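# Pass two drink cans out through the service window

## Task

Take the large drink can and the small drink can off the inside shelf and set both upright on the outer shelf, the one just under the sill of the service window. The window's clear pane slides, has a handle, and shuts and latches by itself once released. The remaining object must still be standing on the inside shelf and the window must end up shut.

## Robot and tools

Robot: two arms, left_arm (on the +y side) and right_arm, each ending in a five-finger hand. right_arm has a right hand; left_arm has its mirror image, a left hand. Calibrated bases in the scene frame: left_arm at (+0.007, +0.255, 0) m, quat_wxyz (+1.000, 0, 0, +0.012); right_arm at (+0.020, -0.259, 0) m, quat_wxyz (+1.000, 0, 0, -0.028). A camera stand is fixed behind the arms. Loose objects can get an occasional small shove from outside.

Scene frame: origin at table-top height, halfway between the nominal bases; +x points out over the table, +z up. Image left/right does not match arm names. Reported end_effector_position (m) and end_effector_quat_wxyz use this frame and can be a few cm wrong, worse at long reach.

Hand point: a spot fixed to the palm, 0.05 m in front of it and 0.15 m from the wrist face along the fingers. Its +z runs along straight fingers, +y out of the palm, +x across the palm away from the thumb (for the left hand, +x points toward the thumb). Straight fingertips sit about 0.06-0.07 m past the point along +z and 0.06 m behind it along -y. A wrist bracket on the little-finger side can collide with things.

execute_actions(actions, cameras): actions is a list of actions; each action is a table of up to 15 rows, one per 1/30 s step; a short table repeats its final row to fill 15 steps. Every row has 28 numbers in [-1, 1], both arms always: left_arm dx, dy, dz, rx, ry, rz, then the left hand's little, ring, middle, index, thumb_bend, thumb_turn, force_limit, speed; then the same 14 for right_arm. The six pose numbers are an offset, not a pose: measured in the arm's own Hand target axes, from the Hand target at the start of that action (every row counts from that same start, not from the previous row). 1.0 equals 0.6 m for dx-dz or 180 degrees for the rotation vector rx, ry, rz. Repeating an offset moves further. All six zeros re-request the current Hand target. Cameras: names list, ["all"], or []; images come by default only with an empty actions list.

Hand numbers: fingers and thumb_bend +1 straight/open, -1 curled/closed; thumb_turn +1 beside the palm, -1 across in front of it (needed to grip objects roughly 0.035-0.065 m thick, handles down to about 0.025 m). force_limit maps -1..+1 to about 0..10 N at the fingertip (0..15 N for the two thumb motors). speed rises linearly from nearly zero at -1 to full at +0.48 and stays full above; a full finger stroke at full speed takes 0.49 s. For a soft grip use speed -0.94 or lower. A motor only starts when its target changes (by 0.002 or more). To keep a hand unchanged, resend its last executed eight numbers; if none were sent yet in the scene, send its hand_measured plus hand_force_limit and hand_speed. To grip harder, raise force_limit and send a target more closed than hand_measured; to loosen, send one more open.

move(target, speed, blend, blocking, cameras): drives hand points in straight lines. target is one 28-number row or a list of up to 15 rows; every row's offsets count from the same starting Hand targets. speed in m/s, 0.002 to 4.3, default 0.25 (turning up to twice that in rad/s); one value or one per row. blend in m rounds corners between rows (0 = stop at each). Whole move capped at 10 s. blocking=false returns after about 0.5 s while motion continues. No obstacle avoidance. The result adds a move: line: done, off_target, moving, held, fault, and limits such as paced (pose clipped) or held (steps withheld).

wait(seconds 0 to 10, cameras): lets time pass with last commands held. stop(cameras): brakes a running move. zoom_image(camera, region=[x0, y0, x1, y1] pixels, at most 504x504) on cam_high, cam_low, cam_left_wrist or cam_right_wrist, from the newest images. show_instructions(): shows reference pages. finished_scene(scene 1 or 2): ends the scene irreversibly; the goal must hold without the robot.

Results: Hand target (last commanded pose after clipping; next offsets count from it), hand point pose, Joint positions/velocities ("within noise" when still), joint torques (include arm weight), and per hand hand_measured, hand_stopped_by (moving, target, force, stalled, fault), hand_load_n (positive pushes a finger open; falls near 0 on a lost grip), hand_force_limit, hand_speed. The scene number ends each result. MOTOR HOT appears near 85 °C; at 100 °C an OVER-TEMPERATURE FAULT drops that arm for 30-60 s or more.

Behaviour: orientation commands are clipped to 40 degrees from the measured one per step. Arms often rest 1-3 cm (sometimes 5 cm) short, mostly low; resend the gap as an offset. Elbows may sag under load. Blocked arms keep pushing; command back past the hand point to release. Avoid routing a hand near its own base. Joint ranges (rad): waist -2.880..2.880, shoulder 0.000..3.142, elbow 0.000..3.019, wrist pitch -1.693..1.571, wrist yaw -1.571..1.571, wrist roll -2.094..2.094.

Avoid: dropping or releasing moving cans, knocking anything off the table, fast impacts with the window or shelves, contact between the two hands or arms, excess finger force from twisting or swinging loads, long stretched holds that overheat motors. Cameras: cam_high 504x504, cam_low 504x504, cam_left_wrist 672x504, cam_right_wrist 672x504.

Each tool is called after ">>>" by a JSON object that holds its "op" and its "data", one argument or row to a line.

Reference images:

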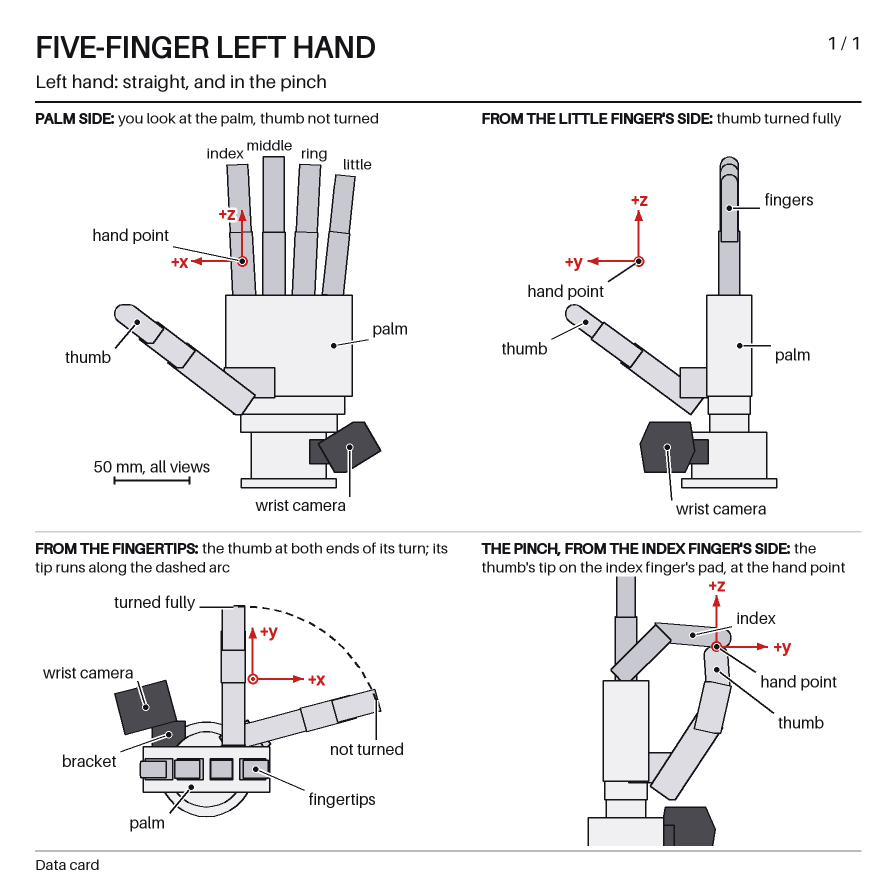

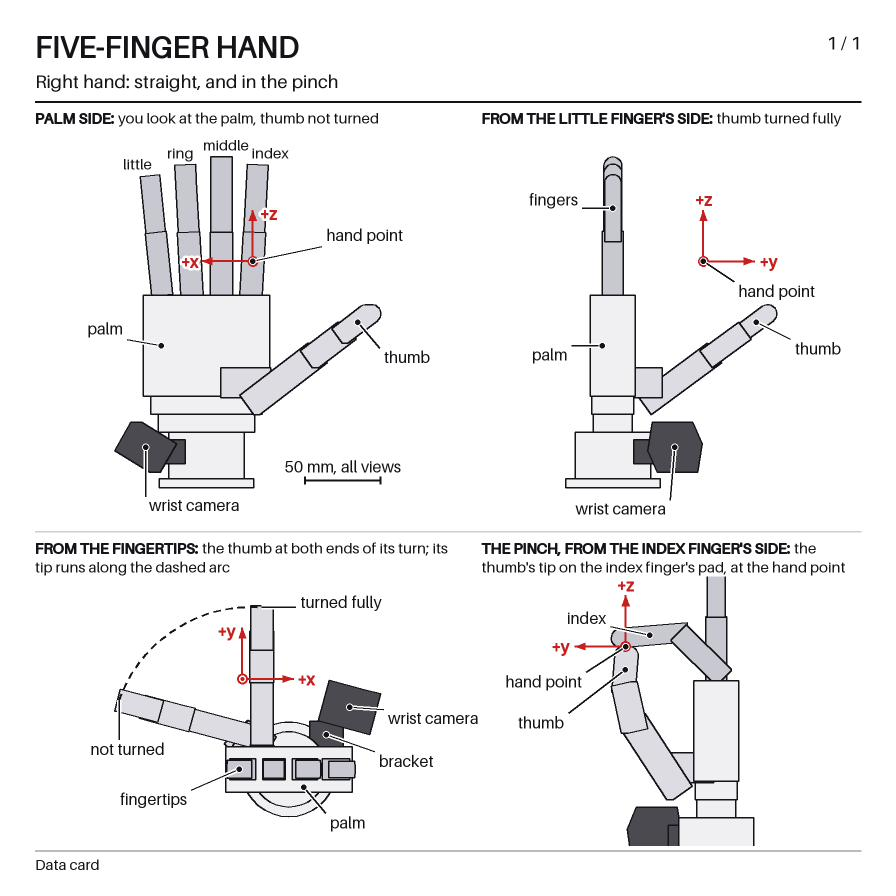

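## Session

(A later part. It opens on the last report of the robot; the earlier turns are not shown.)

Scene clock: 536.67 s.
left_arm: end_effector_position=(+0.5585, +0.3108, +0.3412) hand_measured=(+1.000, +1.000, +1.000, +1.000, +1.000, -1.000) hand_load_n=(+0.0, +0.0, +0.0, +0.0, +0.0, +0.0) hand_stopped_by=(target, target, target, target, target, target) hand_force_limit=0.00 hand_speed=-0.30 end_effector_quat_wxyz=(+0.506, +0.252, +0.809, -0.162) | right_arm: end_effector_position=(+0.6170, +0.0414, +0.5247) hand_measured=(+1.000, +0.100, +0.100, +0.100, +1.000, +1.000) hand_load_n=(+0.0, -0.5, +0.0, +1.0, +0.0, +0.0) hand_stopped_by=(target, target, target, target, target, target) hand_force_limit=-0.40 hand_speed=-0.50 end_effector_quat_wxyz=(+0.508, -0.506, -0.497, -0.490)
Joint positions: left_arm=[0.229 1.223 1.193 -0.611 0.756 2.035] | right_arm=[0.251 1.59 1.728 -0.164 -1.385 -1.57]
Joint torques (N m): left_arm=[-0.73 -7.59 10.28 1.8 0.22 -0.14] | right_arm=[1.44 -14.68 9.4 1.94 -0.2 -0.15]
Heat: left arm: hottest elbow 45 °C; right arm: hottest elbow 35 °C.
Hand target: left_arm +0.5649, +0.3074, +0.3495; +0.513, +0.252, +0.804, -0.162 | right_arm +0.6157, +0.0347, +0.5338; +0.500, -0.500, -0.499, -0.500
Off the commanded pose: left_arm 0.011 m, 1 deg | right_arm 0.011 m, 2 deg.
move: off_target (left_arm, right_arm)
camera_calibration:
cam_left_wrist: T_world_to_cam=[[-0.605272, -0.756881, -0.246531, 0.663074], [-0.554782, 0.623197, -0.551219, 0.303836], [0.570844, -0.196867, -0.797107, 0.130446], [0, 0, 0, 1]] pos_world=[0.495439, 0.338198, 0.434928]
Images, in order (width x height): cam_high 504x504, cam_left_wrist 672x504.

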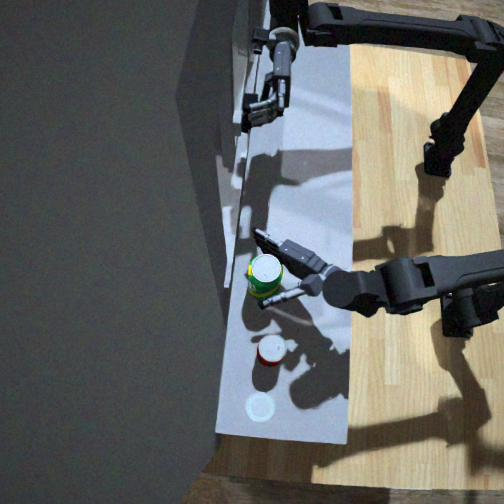

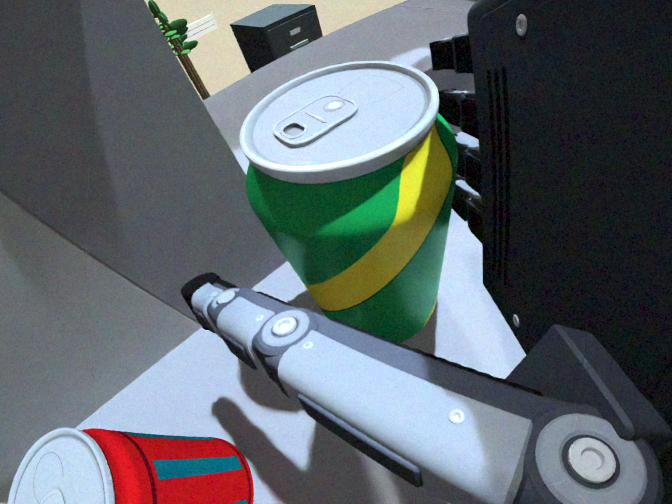

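>>> {"op": "move", "data": {
  "target": [-0.010,0,0.025,0,0,0,1,1,1,1,1,-1,0,-0.3,0,0,0,0,0,0,1,0.1,0.1,0.1,1,1,-0.4,-0.5],
  "cameras": ["cam_left_wrist","cam_high"],
  "speed": 0.08
}}

Scene clock: 547.20 s.
left_arm: end_effector_position=(+0.5680, +0.3012, +0.3311) hand_measured=(+1.000, +1.000, +1.000, +1.000, +1.000, -1.000) hand_load_n=(+0.0, +0.0, +0.0, +0.0, +0.0, +0.0) hand_stopped_by=(target, target, target, target, target, target) hand_force_limit=0.00 hand_speed=-0.30 end_effector_quat_wxyz=(+0.500, +0.250, +0.812, -0.166) | right_arm: end_effector_position=(+0.6170, +0.0414, +0.5247) hand_measured=(+1.000, +0.100, +0.100, +0.100, +1.000, +1.000) hand_load_n=(+0.0, +0.0, +0.0, +1.0, +0.0, +0.0) hand_stopped_by=(target, target, target, target, target, target) hand_force_limit=-0.40 hand_speed=-0.50 end_effector_quat_wxyz=(+0.508, -0.506, -0.497, -0.490)
Joint positions: left_arm=[0.2 1.247 1.193 -0.587 0.732 2.012] | right_arm=[0.251 1.59 1.728 -0.164 -1.385 -1.57]
Joint torques (N m): left_arm=[-0.73 -8 11.49 1.83 0.22 -0.12] | right_arm=[1.55 -14.8 9.4 1.95 -0.19 -0.15]
Heat: left arm: hottest elbow 46 °C; right arm: hottest elbow 35 °C.
Hand target: left_arm +0.5781, +0.2981, +0.3486; +0.513, +0.252, +0.804, -0.162 | right_arm +0.6157, +0.0347, +0.5338; +0.500, -0.500, -0.499, -0.500
Off the commanded pose: left_arm 0.020 m, 2 deg | right_arm 0.011 m, 2 deg.
move: off_target (left_arm, right_arm)
camera_calibration:
cam_left_wrist: T_world_to_cam=[[-0.608894, -0.757649, -0.23498, 0.657513], [-0.563173, 0.621501, -0.544585, 0.312575], [0.558645, -0.19926, -0.805116, 0.125438], [0, 0, 0, 1]] pos_world=[0.506314, 0.328894, 0.425719]
Images, in order (width x height): cam_high 504x504, cam_left_wrist 672x504.

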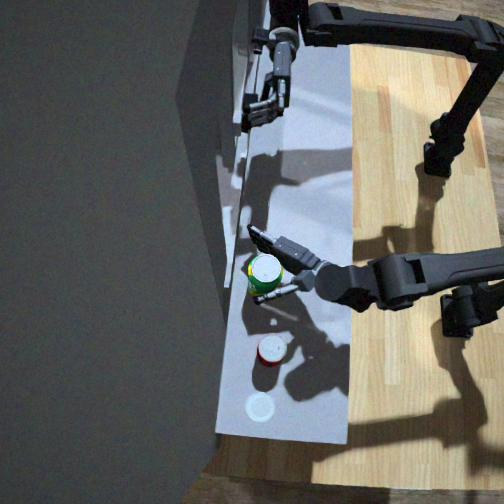

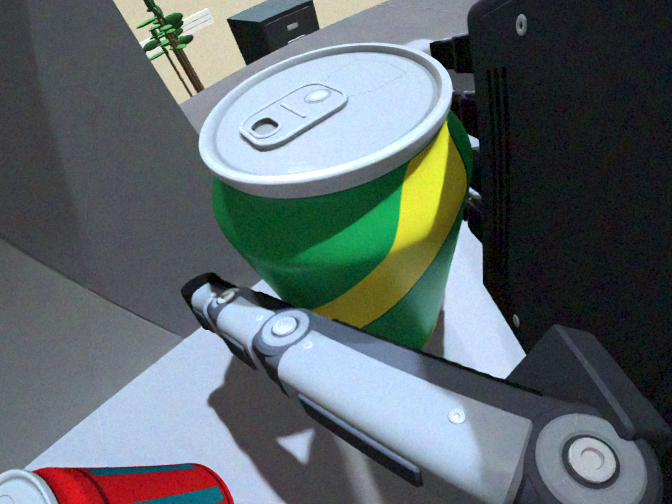

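>>> {"op": "execute_actions", "data": {
  "actions": [
    [[0,0,0,0,0,0,-0.3,-0.5,-0.5,-0.5,0.3,-1,-0.5,-0.85,0,0,0,0,0,0,1,0.1,0.1,0.1,1,1,-0.4,-0.5]],
    [[0,0,0,0,0,0,-0.3,-0.5,-0.5,-0.5,0.3,-1,-0.5,-0.85,0,0,0,0,0,0,1,0.1,0.1,0.1,1,1,-0.4,-0.5]]
  ],
  "cameras": ["cam_left_wrist","cam_high"]
}}

Scene clock: 556.97 s.
left_arm: end_effector_position=(+0.5682, +0.3017, +0.3311) hand_measured=(-0.138, +0.098, +0.306, +0.474, +0.682, -1.000) hand_load_n=(+2.5, +2.0, +2.0, +1.5, +6.0, +3.5) hand_stopped_by=(force, force, force, force, force, target) hand_force_limit=-0.50 hand_speed=-0.85 end_effector_quat_wxyz=(+0.500, +0.247, +0.813, -0.165) | right_arm: end_effector_position=(+0.6170, +0.0414, +0.5247) hand_measured=(+1.000, +0.100, +0.100, +0.100, +1.000, +1.000) hand_load_n=(+0.0, +0.0, +0.0, +1.0, +0.0, +0.0) hand_stopped_by=(target, target, target, target, target, target) hand_force_limit=-0.40 hand_speed=-0.50 end_effector_quat_wxyz=(+0.508, -0.506, -0.497, -0.490)
Joint positions: left_arm=[0.2 1.247 1.193 -0.584 0.729 2.006] | right_arm=[0.251 1.59 1.728 -0.164 -1.385 -1.57]
Joint torques (N m): left_arm=[-0.67 -8.41 11.38 1.77 0.32 -0.07] | right_arm=[1.55 -14.86 9.42 1.92 -0.18 -0.15]
Heat: left arm: hottest elbow 48 °C; right arm: hottest elbow 35 °C.
Hand target: left_arm +0.5781, +0.2981, +0.3486; +0.513, +0.252, +0.804, -0.162 | right_arm +0.6157, +0.0347, +0.5338; +0.500, -0.500, -0.499, -0.500
Off the commanded pose: left_arm 0.020 m, 2 deg | right_arm 0.011 m, 2 deg.
camera_calibration:
cam_left_wrist: T_world_to_cam=[[-0.605487, -0.761182, -0.232351, 0.656327], [-0.566849, 0.617398, -0.545437, 0.315949], [0.55863, -0.198547, -0.805302, 0.125279], [0, 0, 0, 1]] pos_world=[0.506508, 0.329392, 0.425716]
Images, in order (width x height): cam_high 504x504, cam_left_wrist 672x504.

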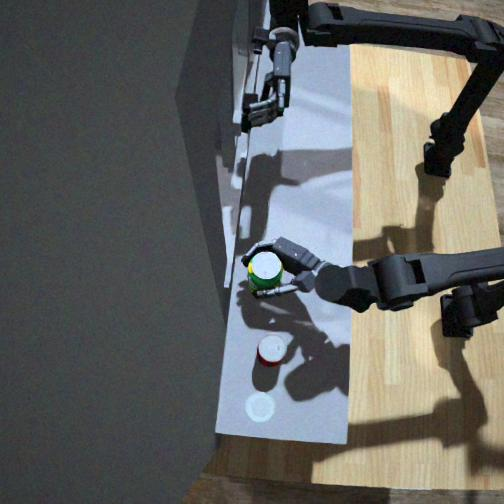

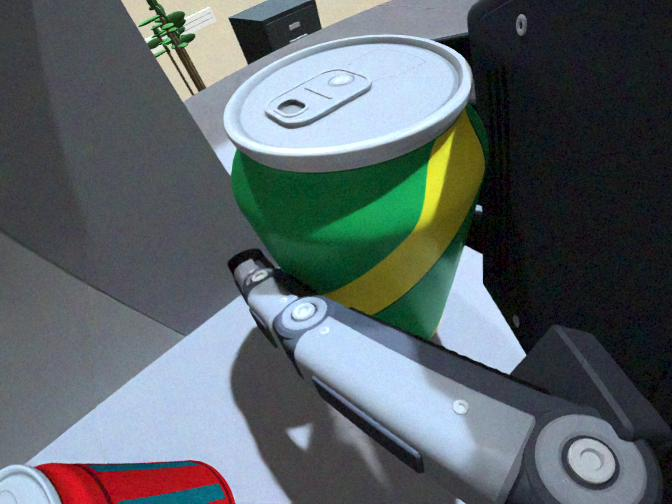

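>>> {"op": "zoom_image", "data": {
  "camera": "cam_high",
  "region": [220, 220, 330, 320]
}}

Scaled by 4.582 from the camera's 504x504 image, which has a finer 720x720 frame.

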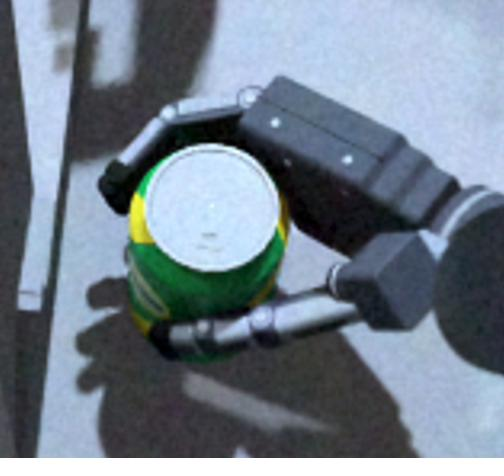

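>>> {"op": "execute_actions", "data": {
  "actions": [
    [[0,0,0,0,0,0,-0.3,-0.6,-0.6,-0.6,0.1,-1,-0.15,-0.85,0,0,0,0,0,0,1,0.1,0.1,0.1,1,1,-0.4,-0.5]]
  ]
}}

Scene clock: 566.77 s.
left_arm: end_effector_position=(+0.5682, +0.3014, +0.3311) hand_measured=(-0.138, +0.072, +0.280, +0.434, +0.684, -1.000) hand_load_n=(+0.0, +4.5, +3.0, +6.0, +11.5, +2.0) hand_stopped_by=(force, force, force, force, force, target) hand_force_limit=-0.15 hand_speed=-0.85 end_effector_quat_wxyz=(+0.500, +0.247, +0.813, -0.166) | right_arm: end_effector_position=(+0.6170, +0.0414, +0.5247) hand_measured=(+1.000, +0.100, +0.100, +0.100, +1.000, +1.000) hand_load_n=(+0.0, +0.0, +0.0, +1.0, +0.0, +0.0) hand_stopped_by=(target, target, target, target, target, target) hand_force_limit=-0.40 hand_speed=-0.50 end_effector_quat_wxyz=(+0.508, -0.506, -0.497, -0.490)
Joint positions: left_arm=[0.199 1.247 1.193 -0.584 0.73 2.005] | right_arm=[0.251 1.59 1.728 -0.164 -1.385 -1.57]
Joint torques (N m): left_arm=[-0.79 -8.06 11.51 1.84 0.29 -0.07] | right_arm=[1.55 -14.74 9.39 1.95 -0.19 -0.15]
Heat: left arm: hottest elbow 50 °C; right arm: hottest elbow 35 °C.
Hand target: left_arm +0.5781, +0.2982, +0.3486; +0.513, +0.252, +0.804, -0.162 | right_arm +0.6157, +0.0347, +0.5338; +0.500, -0.500, -0.499, -0.500
Off the commanded pose: left_arm 0.020 m, 2 deg | right_arm 0.011 m, 2 deg.

>>> {"op": "move", "data": {
  "target": [
    [-0.179,-0.036,-0.130,0,0,0,-0.3,-0.6,-0.6,-0.6,0.1,-1,-0.15,-0.85,0,0,0,0,0,0,1,0.1,0.1,0.1,1,1,-0.4,-0.5],
    [-0.188,-0.142,-0.109,-0.1762,0,-0.0822,-0.3,-0.6,-0.6,-0.6,0.1,-1,-0.15,-0.85,0,0,0,0,0,0,1,0.1,0.1,0.1,1,1,-0.4,-0.5]
  ],
  "cameras": ["cam_left_wrist","cam_high","cam_low"],
  "speed": 0.12,
  "blend": 0.02
}}

Scene clock: 583.23 s.
left_arm: end_effector_position=(+0.5152, +0.2399, +0.4269) hand_measured=(-0.138, +0.072, +0.280, +0.434, +0.684, -1.000) hand_load_n=(+0.0, +4.5, +2.0, +2.5, +8.5, +5.0) hand_stopped_by=(force, force, force, force, force, target) hand_force_limit=-0.15 hand_speed=-0.85 end_effector_quat_wxyz=(+0.490, +0.002, +0.872, +0.008) | right_arm: end_effector_position=(+0.6170, +0.0414, +0.5247) hand_measured=(+1.000, +0.100, +0.100, +0.100, +1.000, +1.000) hand_load_n=(+0.0, +0.0, +0.0, +1.5, +0.0, +0.0) hand_stopped_by=(target, target, target, target, target, target) hand_force_limit=-0.40 hand_speed=-0.50 end_effector_quat_wxyz=(+0.508, -0.506, -0.497, -0.490)
Joint positions: left_arm=[-0.238 1.159 1.391 -0.79 -0.194 1.471] | right_arm=[0.251 1.59 1.728 -0.164 -1.385 -1.57]
Joint torques (N m): left_arm=[-0.79 -9.11 13.53 2.63 -0.46 0.02] | right_arm=[1.49 -14.74 9.39 1.95 -0.18 -0.14]
Heat: left arm: hottest elbow 52 °C; right arm: hottest elbow 35 °C.
Hand target: left_arm +0.5197, +0.2351, +0.4784; +0.537, -0.001, +0.843, -0.001 | right_arm +0.6157, +0.0347, +0.5338; +0.500, -0.500, -0.499, -0.500
Off the commanded pose: left_arm 0.052 m, 6 deg | right_arm 0.011 m, 2 deg.
move: off_target (left_arm, right_arm)
camera_calibration:
cam_left_wrist: T_world_to_cam=[[-0.0842631, -0.961036, -0.263268, 0.392006], [-0.861518, 0.203022, -0.465369, 0.593351], [0.500686, 0.187597, -0.845057, 0.174006], [0, 0, 0, 1]] pos_world=[0.457092, 0.223625, 0.526375]
Images, in order (width x height): cam_high 504x504, cam_low 504x504, cam_left_wrist 672x504.

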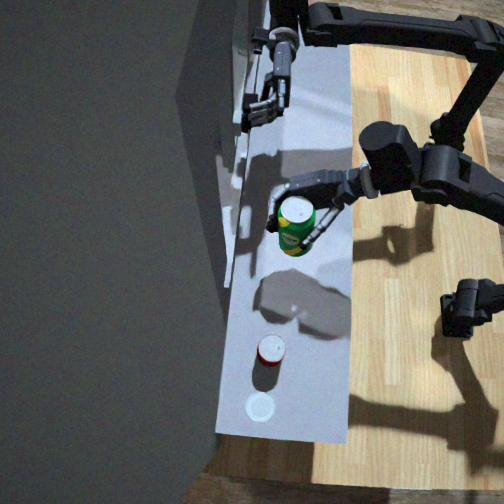

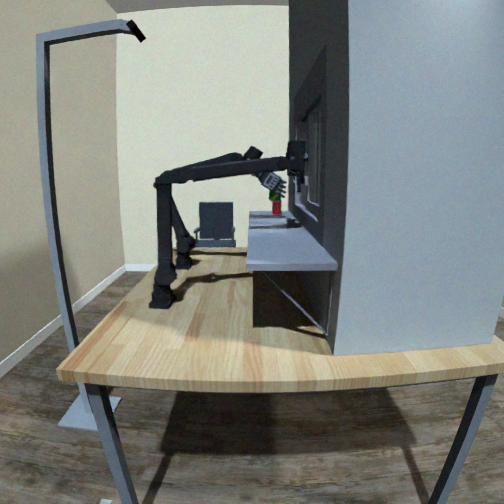

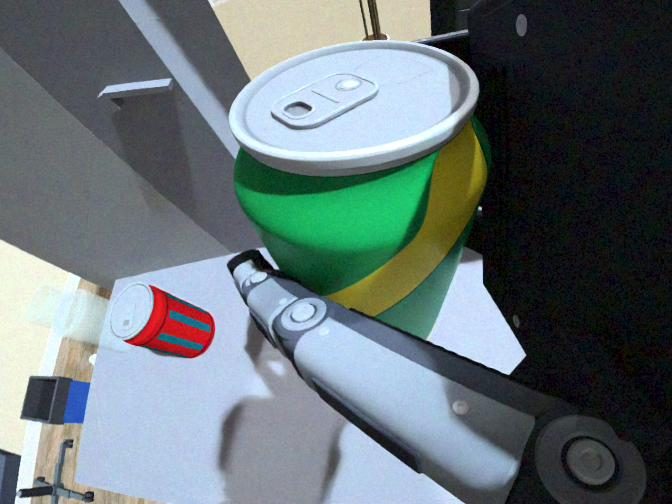

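>>> {"op": "move", "data": {
  "target": [
    [-0.068,0,-0.032,0,-0.033,0,-0.3,-0.6,-0.6,-0.6,0.1,-1,-0.15,-0.85,0,0,0,0,0,0,1,0.1,0.1,0.1,1,1,-0.4,-0.5],
    [-0.195,0,0.240,0,-0.033,0,-0.3,-0.6,-0.6,-0.6,0.1,-1,-0.15,-0.85,0,0,0,0,0,0,1,0.1,0.1,0.1,1,1,-0.4,-0.5]
  ],
  "cameras": ["cam_left_wrist","cam_high","cam_low","cam_right_wrist"],
  "speed": 0.12,
  "blend": 0.01
}}

Scene clock: 598.20 s.
left_arm: end_effector_position=(+0.6891, +0.2273, +0.4353) hand_measured=(-0.138, +0.072, +0.280, +0.434, +0.684, -1.000) hand_load_n=(+0.0, +4.0, +2.0, +2.5, +8.5, +5.0) hand_stopped_by=(force, force, force, force, force, target) hand_force_limit=-0.15 hand_speed=-0.85 end_effector_quat_wxyz=(+0.518, -0.003, +0.855, -0.001) | right_arm: end_effector_position=(+0.6170, +0.0414, +0.5247) hand_measured=(+1.000, +0.100, +0.100, +0.100, +1.000, +1.000) hand_load_n=(+0.0, +0.0, +0.0, +1.0, +0.0, +0.0) hand_stopped_by=(target, target, target, target, target, target) hand_force_limit=-0.40 hand_speed=-0.50 end_effector_quat_wxyz=(+0.508, -0.506, -0.497, -0.490)
Joint positions: left_arm=[-0.191 1.579 1.788 -0.697 -0.149 1.487] | right_arm=[0.251 1.59 1.728 -0.164 -1.385 -1.57]
Joint torques (N m): left_arm=[0.73 -15.56 17.4 2.26 -0.11 0.31] | right_arm=[1.55 -14.86 9.42 1.92 -0.2 -0.15]
Heat: left arm: hottest elbow 55 °C; right arm: hottest elbow 36 °C.
Hand target: left_arm +0.6996, +0.2356, +0.5238; +0.581, -0.002, +0.814, +0.000 | right_arm +0.6157, +0.0347, +0.5338; +0.500, -0.500, -0.499, -0.500
Off the commanded pose: left_arm 0.089 m, 9 deg | right_arm 0.011 m, 2 deg.
move: off_target (left_arm, right_arm)
camera_calibration:
cam_left_wrist: T_world_to_cam=[[-0.0670234, -0.966568, -0.247496, 0.379394], [-0.829678, 0.191774, -0.524269, 0.755949], [0.554204, 0.170204, -0.814793, 0.0502186], [0, 0, 0, 1]] pos_world=[0.624791, 0.213192, 0.531137]
cam_right_wrist: T_world_to_cam=[[0.973591, 0.0152112, 0.227792, -0.721026], [0.198653, -0.548147, -0.812448, 0.320948], [0.112505, 0.836244, -0.536692, 0.291168], [0, 0, 0, 1]] pos_world=[0.60547, -0.0565932, 0.581265]

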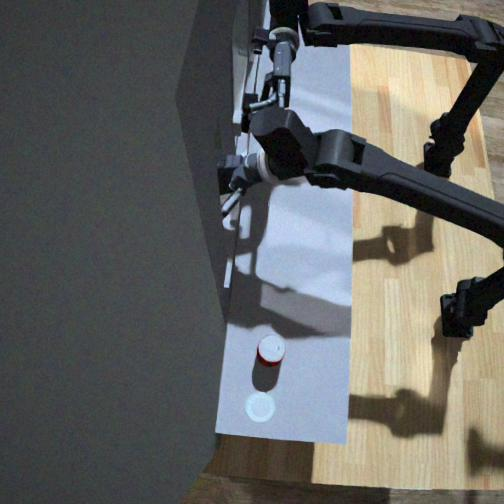

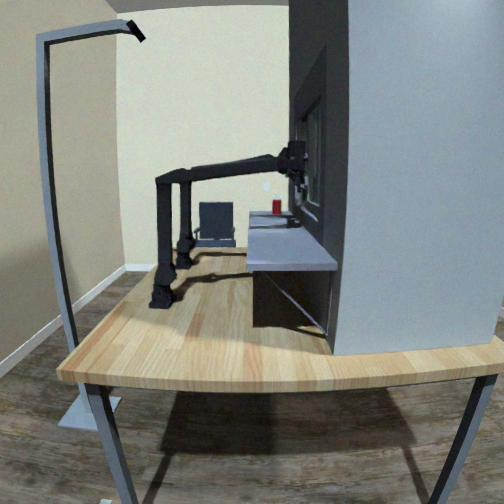

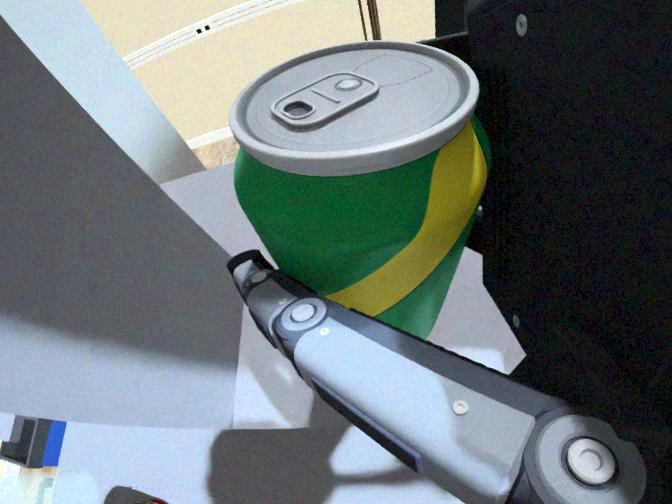

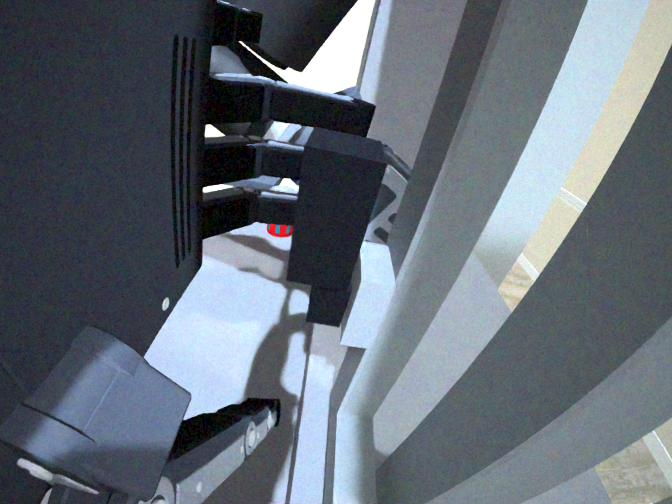

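>>> {"op": "move", "data": {
  "target": [-0.137,0.01,0.244,0,-0.015,0,-0.3,-0.6,-0.6,-0.6,0.1,-1,-0.15,-0.85,0,0,0,0,0,0,1,0.1,0.1,0.1,1,1,-0.4,-0.5],
  "cameras": ["cam_left_wrist","cam_high","cam_low"],
  "speed": 0.12
}}

Scene clock: 609.13 s.
left_arm: end_effector_position=(+0.8720, +0.2298, +0.4665) hand_measured=(-0.138, +0.072, +0.280, +0.434, +0.684, -1.000) hand_load_n=(+0.5, +4.5, +2.0, +2.0, +8.5, +5.0) hand_stopped_by=(force, force, force, force, force, target) hand_force_limit=-0.15 hand_speed=-0.85 end_effector_quat_wxyz=(+0.564, +0.001, +0.826, -0.008) | right_arm: end_effector_position=(+0.6170, +0.0414, +0.5247) hand_measured=(+1.000, +0.100, +0.100, +0.100, +1.000, +1.000) hand_load_n=(+0.0, +0.0, +0.0, +1.0, +0.0, +0.0) hand_stopped_by=(target, target, target, target, target, target) hand_force_limit=-0.40 hand_speed=-0.50 end_effector_quat_wxyz=(+0.508, -0.506, -0.497, -0.490)
Joint positions: left_arm=[-0.142 2.247 2.83 -0.957 -0.096 1.521] | right_arm=[0.251 1.59 1.728 -0.164 -1.385 -1.57]
Joint torques (N m): left_arm=[1.2 -23.77 15.68 2.3 -0.01 0.32] | right_arm=[1.55 -14.74 9.44 1.95 -0.19 -0.15]
Heat: left arm: hottest elbow 61 °C; right arm: hottest elbow 36 °C.
Hand target: left_arm +0.8648, +0.2423, +0.5539; +0.600, -0.002, +0.800, +0.000 | right_arm +0.6157, +0.0347, +0.5338; +0.500, -0.500, -0.499, -0.500
Off the commanded pose: left_arm 0.088 m, 5 deg | right_arm 0.011 m, 2 deg.
elbow stopped short (left arm): the move would have taken joint 3 (elbow) straighter than the controller allows.
move: off_target (left_arm, right_arm)
camera_calibration:
cam_left_wrist: T_world_to_cam=[[-0.054067, -0.9674, -0.247414, 0.390551], [-0.764167, 0.199578, -0.613365, 0.906134], [0.642748, 0.155903, -0.750046, -0.130261], [0, 0, 0, 1]] pos_world=[0.797279, 0.217283, 0.554717]
Images, in order (width x height): cam_high 504x504, cam_low 504x504, cam_left_wrist 672x504.

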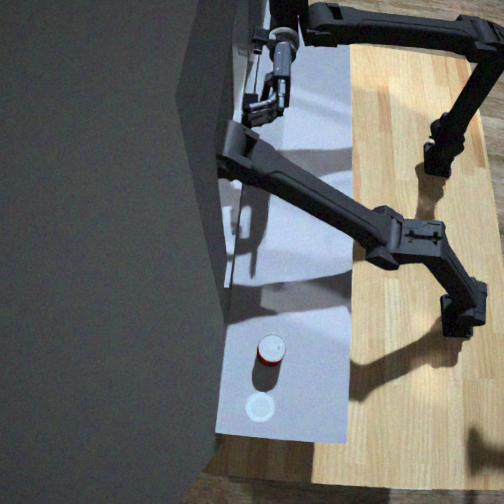

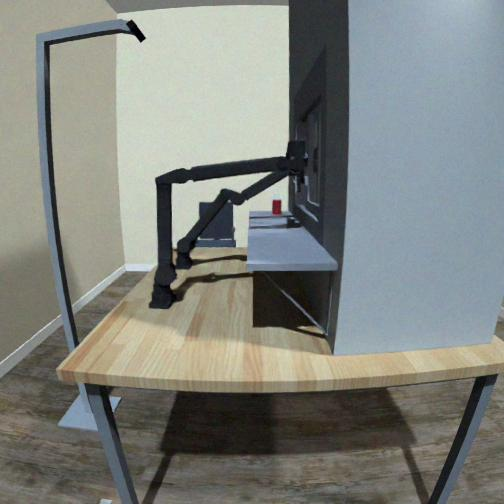

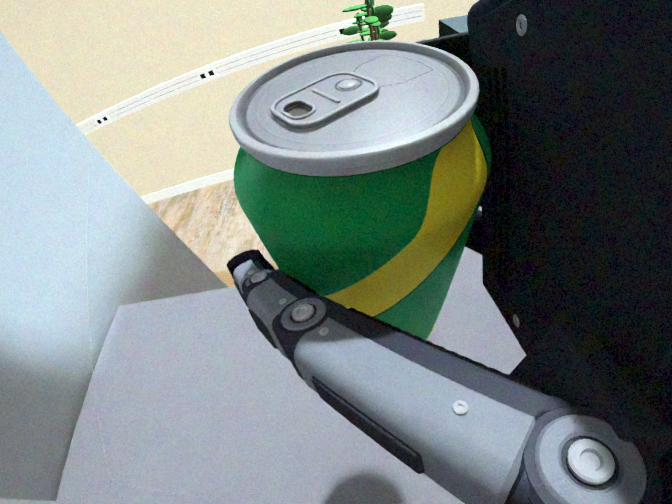

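>>> {"op": "move", "data": {
  "target": [0.122,0,0.027,0,0.022,0,-0.3,-0.6,-0.6,-0.6,0.1,-1,-0.15,-0.85,0,0,0,0,0,0,1,0.1,0.1,0.1,1,1,-0.4,-0.5],
  "cameras": ["cam_left_wrist","cam_high"],
  "speed": 0.1
}}

Scene clock: 615.83 s.
left_arm: end_effector_position=(+0.8713, +0.2300, +0.4009) hand_measured=(-0.138, +0.072, +0.280, +0.434, +0.684, -1.000) hand_load_n=(+0.5, +4.5, +1.5, +1.5, +7.5, +6.0) hand_stopped_by=(force, force, force, force, force, target) hand_force_limit=-0.15 hand_speed=-0.85 end_effector_quat_wxyz=(+0.519, +0.004, +0.855, -0.002) | right_arm: end_effector_position=(+0.6170, +0.0414, +0.5247) hand_measured=(+1.000, +0.100, +0.100, +0.100, +1.000, +1.000) hand_load_n=(+0.0, +0.0, +0.0, +1.0, +0.0, +0.0) hand_stopped_by=(target, target, target, target, target, target) hand_force_limit=-0.40 hand_speed=-0.50 end_effector_quat_wxyz=(+0.508, -0.506, -0.497, -0.490)
Joint positions: left_arm=[-0.142 2.176 2.577 -0.882 -0.096 1.522] | right_arm=[0.251 1.59 1.728 -0.164 -1.385 -1.57]
Joint torques (N m): left_arm=[0.73 -27.16 10.48 2.88 -0.33 0.09] | right_arm=[1.67 -14.74 9.39 1.96 -0.2 -0.15]
Heat: left arm: hottest elbow 61 °C; right arm: hottest elbow 36 °C.
Hand target: left_arm +0.8599, +0.2421, +0.4787; +0.571, -0.002, +0.821, +0.000 | right_arm +0.6157, +0.0347, +0.5338; +0.500, -0.500, -0.499, -0.500
Off the commanded pose: left_arm 0.080 m, 7 deg | right_arm 0.011 m, 2 deg.
move: off_target (left_arm, right_arm)
camera_calibration:
cam_left_wrist: T_world_to_cam=[[-0.0806605, -0.964118, -0.252925, 0.399053], [-0.825134, 0.206936, -0.525671, 0.881622], [0.559148, 0.166296, -0.812218, -0.0836381], [0, 0, 0, 1]] pos_world=[0.806411, 0.216203, 0.496442]
Images, in order (width x height): cam_high 504x504, cam_left_wrist 672x504.

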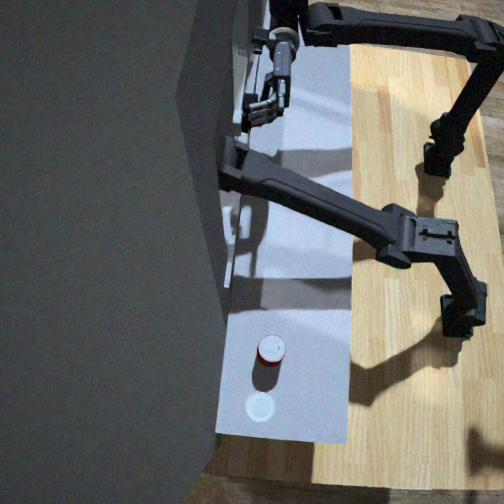

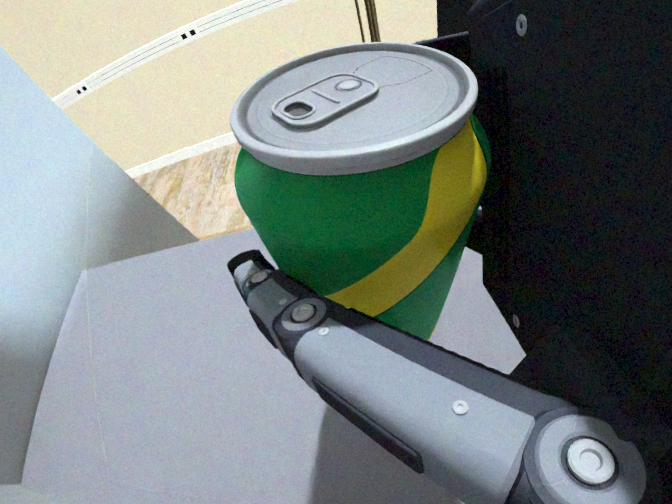

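>>> {"op": "move", "data": {
  "target": [0.0605,0,0.005,0,0,0,-0.3,-0.6,-0.6,-0.6,0.1,-1,-0.15,-0.85,0,0,0,0,0,0,1,0.1,0.1,0.1,1,1,-0.4,-0.5],
  "cameras": ["cam_left_wrist"],
  "speed": 0.06
}}

Scene clock: 625.63 s.
left_arm: end_effector_position=(+0.8600, +0.2317, +0.3642) hand_measured=(-0.138, +0.072, +0.280, +0.434, +0.684, -1.000) hand_load_n=(+1.0, +4.5, +1.5, +1.0, +7.5, +5.5) hand_stopped_by=(force, force, force, force, force, target) hand_force_limit=-0.15 hand_speed=-0.85 end_effector_quat_wxyz=(+0.518, +0.004, +0.855, -0.001) | right_arm: end_effector_position=(+0.6170, +0.0414, +0.5247) hand_measured=(+1.000, +0.100, +0.100, +0.100, +1.000, +1.000) hand_load_n=(+0.0, +0.0, +0.0, +1.0, +0.0, +0.0) hand_stopped_by=(target, target, target, target, target, target) hand_force_limit=-0.40 hand_speed=-0.50 end_effector_quat_wxyz=(+0.508, -0.506, -0.497, -0.490)
Joint positions: left_arm=[-0.142 2.066 2.289 -0.708 -0.098 1.522] | right_arm=[0.251 1.59 1.728 -0.164 -1.385 -1.57]
Joint torques (N m): left_arm=[0.97 -26.64 10.39 2.89 -0.3 0.11] | right_arm=[1.55 -14.74 9.4 1.94 -0.19 -0.14]
Heat: left arm: hottest elbow 58 °C; right arm: hottest elbow 36 °C.
Hand target: left_arm +0.8500, +0.2420, +0.4440; +0.572, -0.002, +0.821, +0.000 | right_arm +0.6157, +0.0347, +0.5338; +0.500, -0.500, -0.499, -0.500
Off the commanded pose: left_arm 0.081 m, 7 deg | right_arm 0.011 m, 2 deg.
move: off_target (left_arm, right_arm)
camera_calibration:
cam_left_wrist: T_world_to_cam=[[-0.0792946, -0.963931, -0.254067, 0.38978], [-0.826896, 0.205946, -0.523286, 0.853564], [0.556736, 0.168593, -0.813401, -0.105415], [0, 0, 0, 1]] pos_world=[0.795404, 0.217705, 0.459943]
Images, in order (width x height): cam_left_wrist 672x504.

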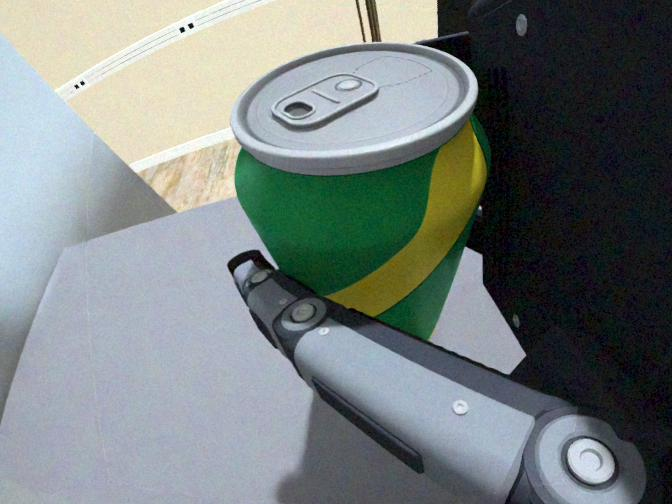

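>>> {"op": "move", "data": {
  "target": [0.0235,0,0.009,0,0,0,-0.3,-0.6,-0.6,-0.6,0.1,-1,-0.15,-0.85,0,0,0,0,0,0,1,0.1,0.1,0.1,1,1,-0.4,-0.5],
  "cameras": ["cam_left_wrist"],
  "speed": 0.05
}}

Scene clock: 630.43 s.
left_arm: end_effector_position=(+0.8597, +0.2319, +0.3483) hand_measured=(-0.138, +0.072, +0.280, +0.434, +0.684, -1.000) hand_load_n=(+1.0, +4.5, +1.0, +1.5, +7.5, +5.5) hand_stopped_by=(force, force, force, force, force, target) hand_force_limit=-0.15 hand_speed=-0.85 end_effector_quat_wxyz=(+0.518, +0.004, +0.856, -0.001) | right_arm: end_effector_position=(+0.6170, +0.0414, +0.5247) hand_measured=(+1.000, +0.100, +0.100, +0.100, +1.000, +1.000) hand_load_n=(+0.5, +0.0, +0.0, +1.0, +0.0, +0.0) hand_stopped_by=(target, target, target, target, target, target) hand_force_limit=-0.40 hand_speed=-0.50 end_effector_quat_wxyz=(+0.508, -0.506, -0.497, -0.490)
Joint positions: left_arm=[-0.142 2.053 2.227 -0.659 -0.099 1.522] | right_arm=[0.251 1.59 1.728 -0.164 -1.385 -1.57]
Joint torques (N m): left_arm=[0.44 -26.58 10.28 2.95 -0.28 0.08] | right_arm=[1.55 -14.86 9.42 1.95 -0.18 -0.14]
Heat: left arm: hottest elbow 57 °C; right arm: hottest elbow 36 °C.
Hand target: left_arm +0.8502, +0.2420, +0.4288; +0.572, -0.002, +0.821, +0.000 | right_arm +0.6157, +0.0347, +0.5338; +0.500, -0.500, -0.499, -0.500
Off the commanded pose: left_arm 0.082 m, 7 deg | right_arm 0.011 m, 2 deg.
move: off_target (left_arm, right_arm)
camera_calibration:
cam_left_wrist: T_world_to_cam=[[-0.078906, -0.963854, -0.254479, 0.385679], [-0.827601, 0.205648, -0.522289, 0.845238], [0.555744, 0.169396, -0.813913, -0.117411], [0, 0, 0, 1]] pos_world=[0.795202, 0.217806, 0.444044]
Images, in order (width x height): cam_left_wrist 672x504.

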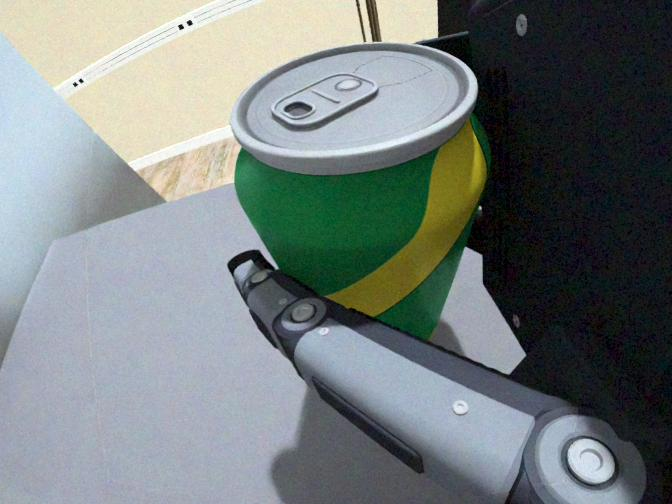

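>>> {"op": "zoom_image", "data": {
  "camera": "cam_left_wrist",
  "region": [250, 240, 540, 420]
}}

>>> {"op": "move", "data": {
  "target": [0.0157,0,0.0058,0,0,0,-0.3,-0.6,-0.6,-0.6,0.1,-1,-0.15,-0.85,0,0,0,0,0,0,1,0.1,0.1,0.1,1,1,-0.4,-0.5],
  "cameras": ["cam_left_wrist"],
  "speed": 0.05
}}

>>> {"op": "zoom_image", "data": {
  "camera": "cam_left_wrist",
  "region": [250, 240, 540, 420]
}}

Scaled by 1.738 from the camera's 672x504 image, which has a finer 960x720 frame.

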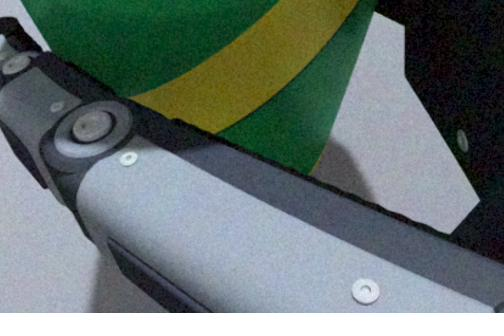

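Scene clock: 637.47 s.
left_arm: end_effector_position=(+0.8588, +0.2320, +0.3475) hand_measured=(-0.138, +0.072, +0.280, +0.434, +0.684, -1.000) hand_load_n=(+1.0, +4.5, +1.0, +1.0, +7.5, +5.5) hand_stopped_by=(force, force, force, force, force, target) hand_force_limit=-0.15 hand_speed=-0.85 end_effector_quat_wxyz=(+0.524, +0.003, +0.852, -0.001) | right_arm: end_effector_position=(+0.6170, +0.0414, +0.5247) hand_measured=(+1.000, +0.100, +0.100, +0.100, +1.000, +1.000) hand_load_n=(+0.0, +0.0, +0.0, +1.0, +0.0, +0.0) hand_stopped_by=(target, target, target, target, target, target) hand_force_limit=-0.40 hand_speed=-0.50 end_effector_quat_wxyz=(+0.508, -0.506, -0.497, -0.490)
Joint positions: left_arm=[-0.142 2.039 2.194 -0.625 -0.099 1.522] | right_arm=[0.251 1.59 1.728 -0.164 -1.385 -1.57]
Joint torques (N m): left_arm=[0.79 -26.23 10.07 2.85 -0.27 0.09] | right_arm=[1.61 -14.8 9.42 1.98 -0.18 -0.15]
Heat: left arm: hottest elbow 56 °C; right arm: hottest elbow 36 °C.
Hand target: left_arm +0.8502, +0.2419, +0.4190; +0.572, -0.002, +0.820, +0.000 | right_arm +0.6157, +0.0347, +0.5338; +0.500, -0.500, -0.499, -0.500
Off the commanded pose: left_arm 0.072 m, 7 deg | right_arm 0.011 m, 2 deg.
move: off_target (left_arm, right_arm)
camera_calibration:
cam_left_wrist: T_world_to_cam=[[-0.0752563, -0.964288, -0.253938, 0.382313], [-0.819975, 0.204756, -0.534524, 0.841962], [0.56743, 0.167996, -0.806102, -0.129999], [0, 0, 0, 1]] pos_world=[0.792925, 0.218103, 0.44234]
Images, in order (width x height): cam_left_wrist 672x504.

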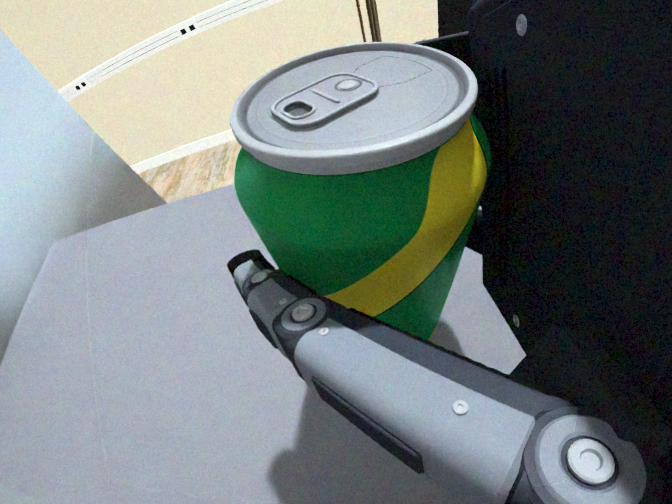

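Scaled by 1.738 from the camera's 672x504 image, which has a finer 960x720 frame.

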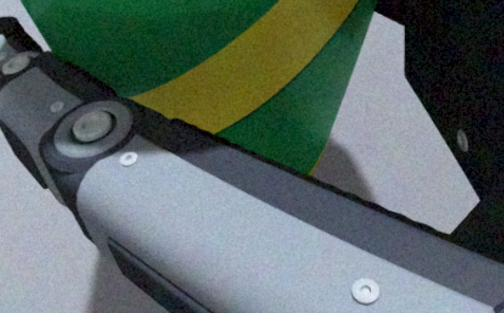

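>>> {"op": "execute_actions", "data": {
  "actions": [
    [[0,0,0,0,0,0,0.2,0.3,0.5,0.6,0.85,-1,-0.15,-0.8,0,0,0,0,0,0,1,0.1,0.1,0.1,1,1,-0.4,-0.5]],
    [[0,0,0,0,0,0,1,1,1,1,1,-1,-0.15,-0.7,0,0,0,0,0,0,1,0.1,0.1,0.1,1,1,-0.4,-0.5]],
    [[0,0,0,0,0,0,1,1,1,1,1,-1,-0.15,-0.7,0,0,0,0,0,0,1,0.1,0.1,0.1,1,1,-0.4,-0.5]]
  ],
  "cameras": ["cam_left_wrist"]
}}

Scene clock: 646.97 s.
left_arm: end_effector_position=(+0.8504, +0.2334, +0.3891) hand_measured=(+1.000, +1.000, +1.000, +1.000, +1.000, -1.000) hand_load_n=(+0.0, +0.0, +0.0, +0.0, -0.5, +0.5) hand_stopped_by=(target, target, target, target, target, target) hand_force_limit=-0.15 hand_speed=-0.70 end_effector_quat_wxyz=(+0.550, +0.001, +0.835, -0.004) | right_arm: end_effector_position=(+0.6170, +0.0414, +0.5247) hand_measured=(+1.000, +0.100, +0.100, +0.100, +1.000, +1.000) hand_load_n=(+0.0, +0.0, +0.0, +1.0, +0.0, +0.0) hand_stopped_by=(target, target, target, target, target, target) hand_force_limit=-0.40 hand_speed=-0.50 end_effector_quat_wxyz=(+0.508, -0.506, -0.497, -0.490)
Joint positions: left_arm=[-0.142 1.994 2.193 -0.607 -0.101 1.522] | right_arm=[0.251 1.59 1.728 -0.164 -1.385 -1.57]
Joint torques (N m): left_arm=[0.62 -21.25 10.91 2.04 -0.14 0.09] | right_arm=[1.67 -14.74 9.43 1.96 -0.19 -0.15]
Heat: left arm: hottest elbow 54 °C; right arm: hottest elbow 36 °C.
Hand target: left_arm +0.8503, +0.2418, +0.4187; +0.572, -0.002, +0.821, +0.000 | right_arm +0.6157, +0.0347, +0.5338; +0.500, -0.500, -0.499, -0.500
Off the commanded pose: left_arm 0.031 m, 3 deg | right_arm 0.011 m, 2 deg.
camera_calibration:
cam_left_wrist: T_world_to_cam=[[-0.0576124, -0.966096, -0.251672, 0.378131], [-0.784784, 0.199646, -0.586732, 0.848679], [0.617085, 0.163705, -0.769679, -0.147318], [0, 0, 0, 1]] pos_world=[0.778722, 0.219992, 0.479725]
Images, in order (width x height): cam_left_wrist 672x504.

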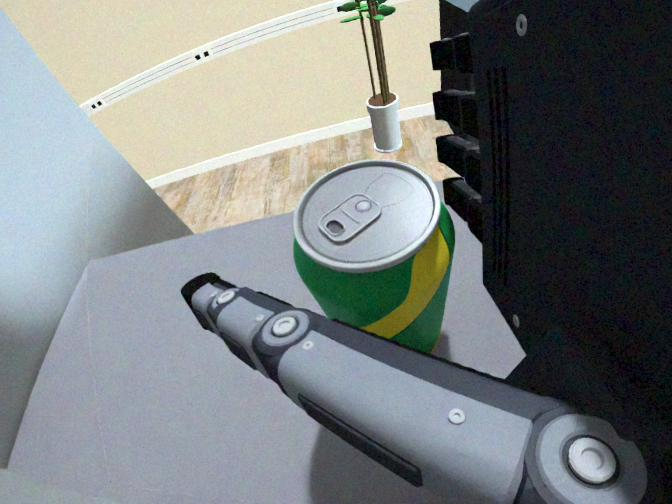

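>>> {"op": "move", "data": {
  "target": [
    [0,0,-0.217,0,0,0,1,1,1,1,1,-1,-0.15,-0.7,0,0,0,0,0,0,1,0.1,0.1,0.1,1,1,-0.4,-0.5],
    [0.110,-0.008,-0.582,0,0,0,1,1,1,1,1,-1,-0.15,-0.7,0,0,0,0,0,0,1,0.1,0.1,0.1,1,1,-0.4,-0.5]
  ],
  "cameras": ["cam_left_wrist","cam_high","cam_low","cam_right_wrist"],
  "speed": [0.1,0.25],
  "blend": 0.02
}}

Scene clock: 693.97 s.
left_arm: end_effector_position=(+0.5017, +0.2417, +0.4827) hand_measured=(+1.000, +1.000, +1.000, +1.000, +1.000, -1.000) hand_load_n=(+0.0, +0.0, +0.0, +0.0, +0.0, +0.0) hand_stopped_by=(target, target, target, target, target, target) hand_force_limit=-0.15 hand_speed=-0.70 end_effector_quat_wxyz=(+0.575, +0.001, +0.818, +0.005) | right_arm: end_effector_position=(+0.6170, +0.0414, +0.5247) hand_measured=(+1.000, +0.100, +0.100, +0.100, +1.000, +1.000) hand_load_n=(+0.0, +0.0, +0.0, +1.0, +0.0, +0.0) hand_stopped_by=(target, target, target, target, target, target) hand_force_limit=-0.40 hand_speed=-0.50 end_effector_quat_wxyz=(+0.508, -0.506, -0.497, -0.490)
Joint positions: left_arm=[-0.253 1.059 1.348 -0.643 -0.222 1.499] | right_arm=[0.251 1.59 1.728 -0.164 -1.385 -1.57]
Joint torques (N m): left_arm=[-1.32 -5.83 8.62 1.32 -0.24 -0.13] | right_arm=[1.67 -14.92 9.4 1.94 -0.18 -0.14]
Heat: left arm: hottest elbow 51 °C; right arm: hottest elbow 36 °C.
Hand target: left_arm +0.4998, +0.2363, +0.4779; +0.572, -0.002, +0.821, +0.000 | right_arm +0.6157, +0.0347, +0.5338; +0.500, -0.500, -0.499, -0.500
Off the commanded pose: left_arm 0.007 m, 1 deg | right_arm 0.011 m, 2 deg.
move: off_target (right_arm)
camera_calibration:
cam_left_wrist: T_world_to_cam=[[-0.0322068, -0.962843, -0.268134, 0.383962], [-0.75065, 0.200431, -0.629565, 0.631534], [0.659914, 0.180999, -0.729214, 0.0933783], [0, 0, 0, 1]] pos_world=[0.424805, 0.226214, 0.568637]
cam_right_wrist: T_world_to_cam=[[0.973591, 0.0152112, 0.227792, -0.721026], [0.198653, -0.548147, -0.812448, 0.320948], [0.112505, 0.836244, -0.536692, 0.291168], [0, 0, 0, 1]] pos_world=[0.60547, -0.0565932, 0.581265]

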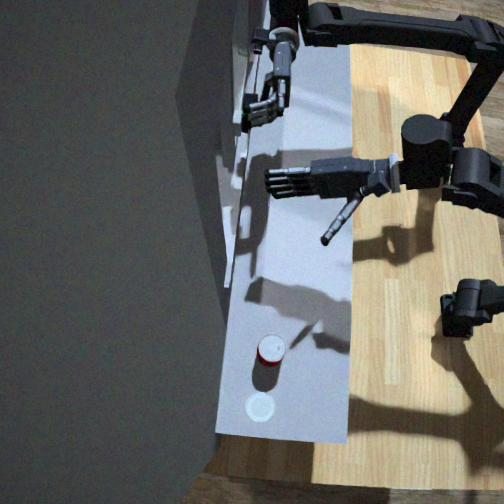

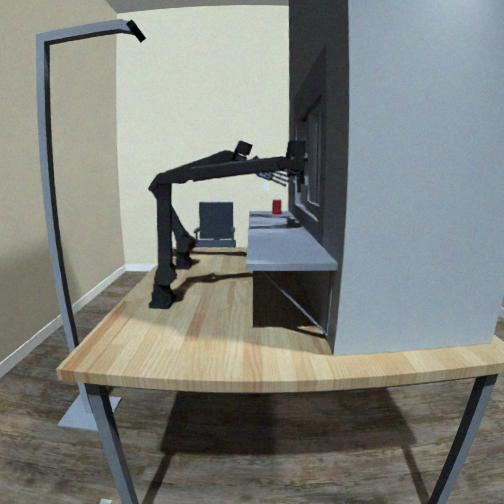

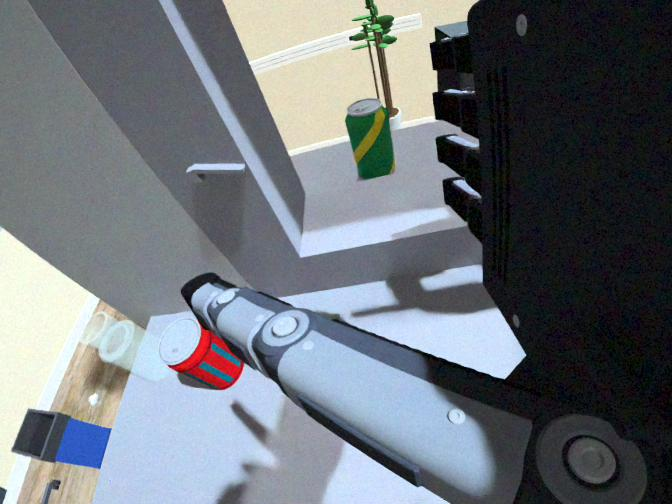

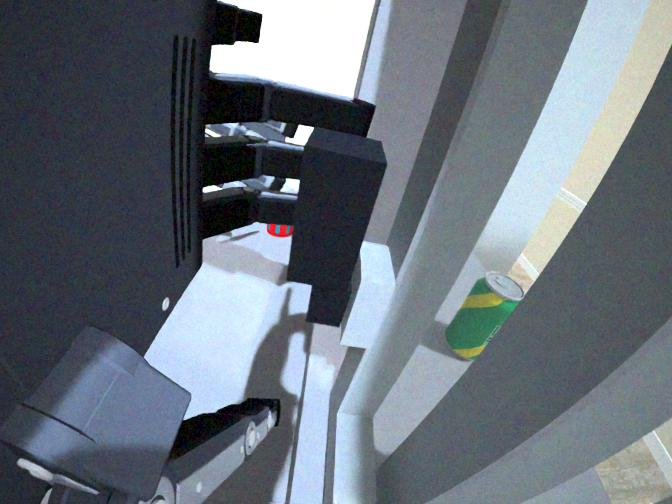

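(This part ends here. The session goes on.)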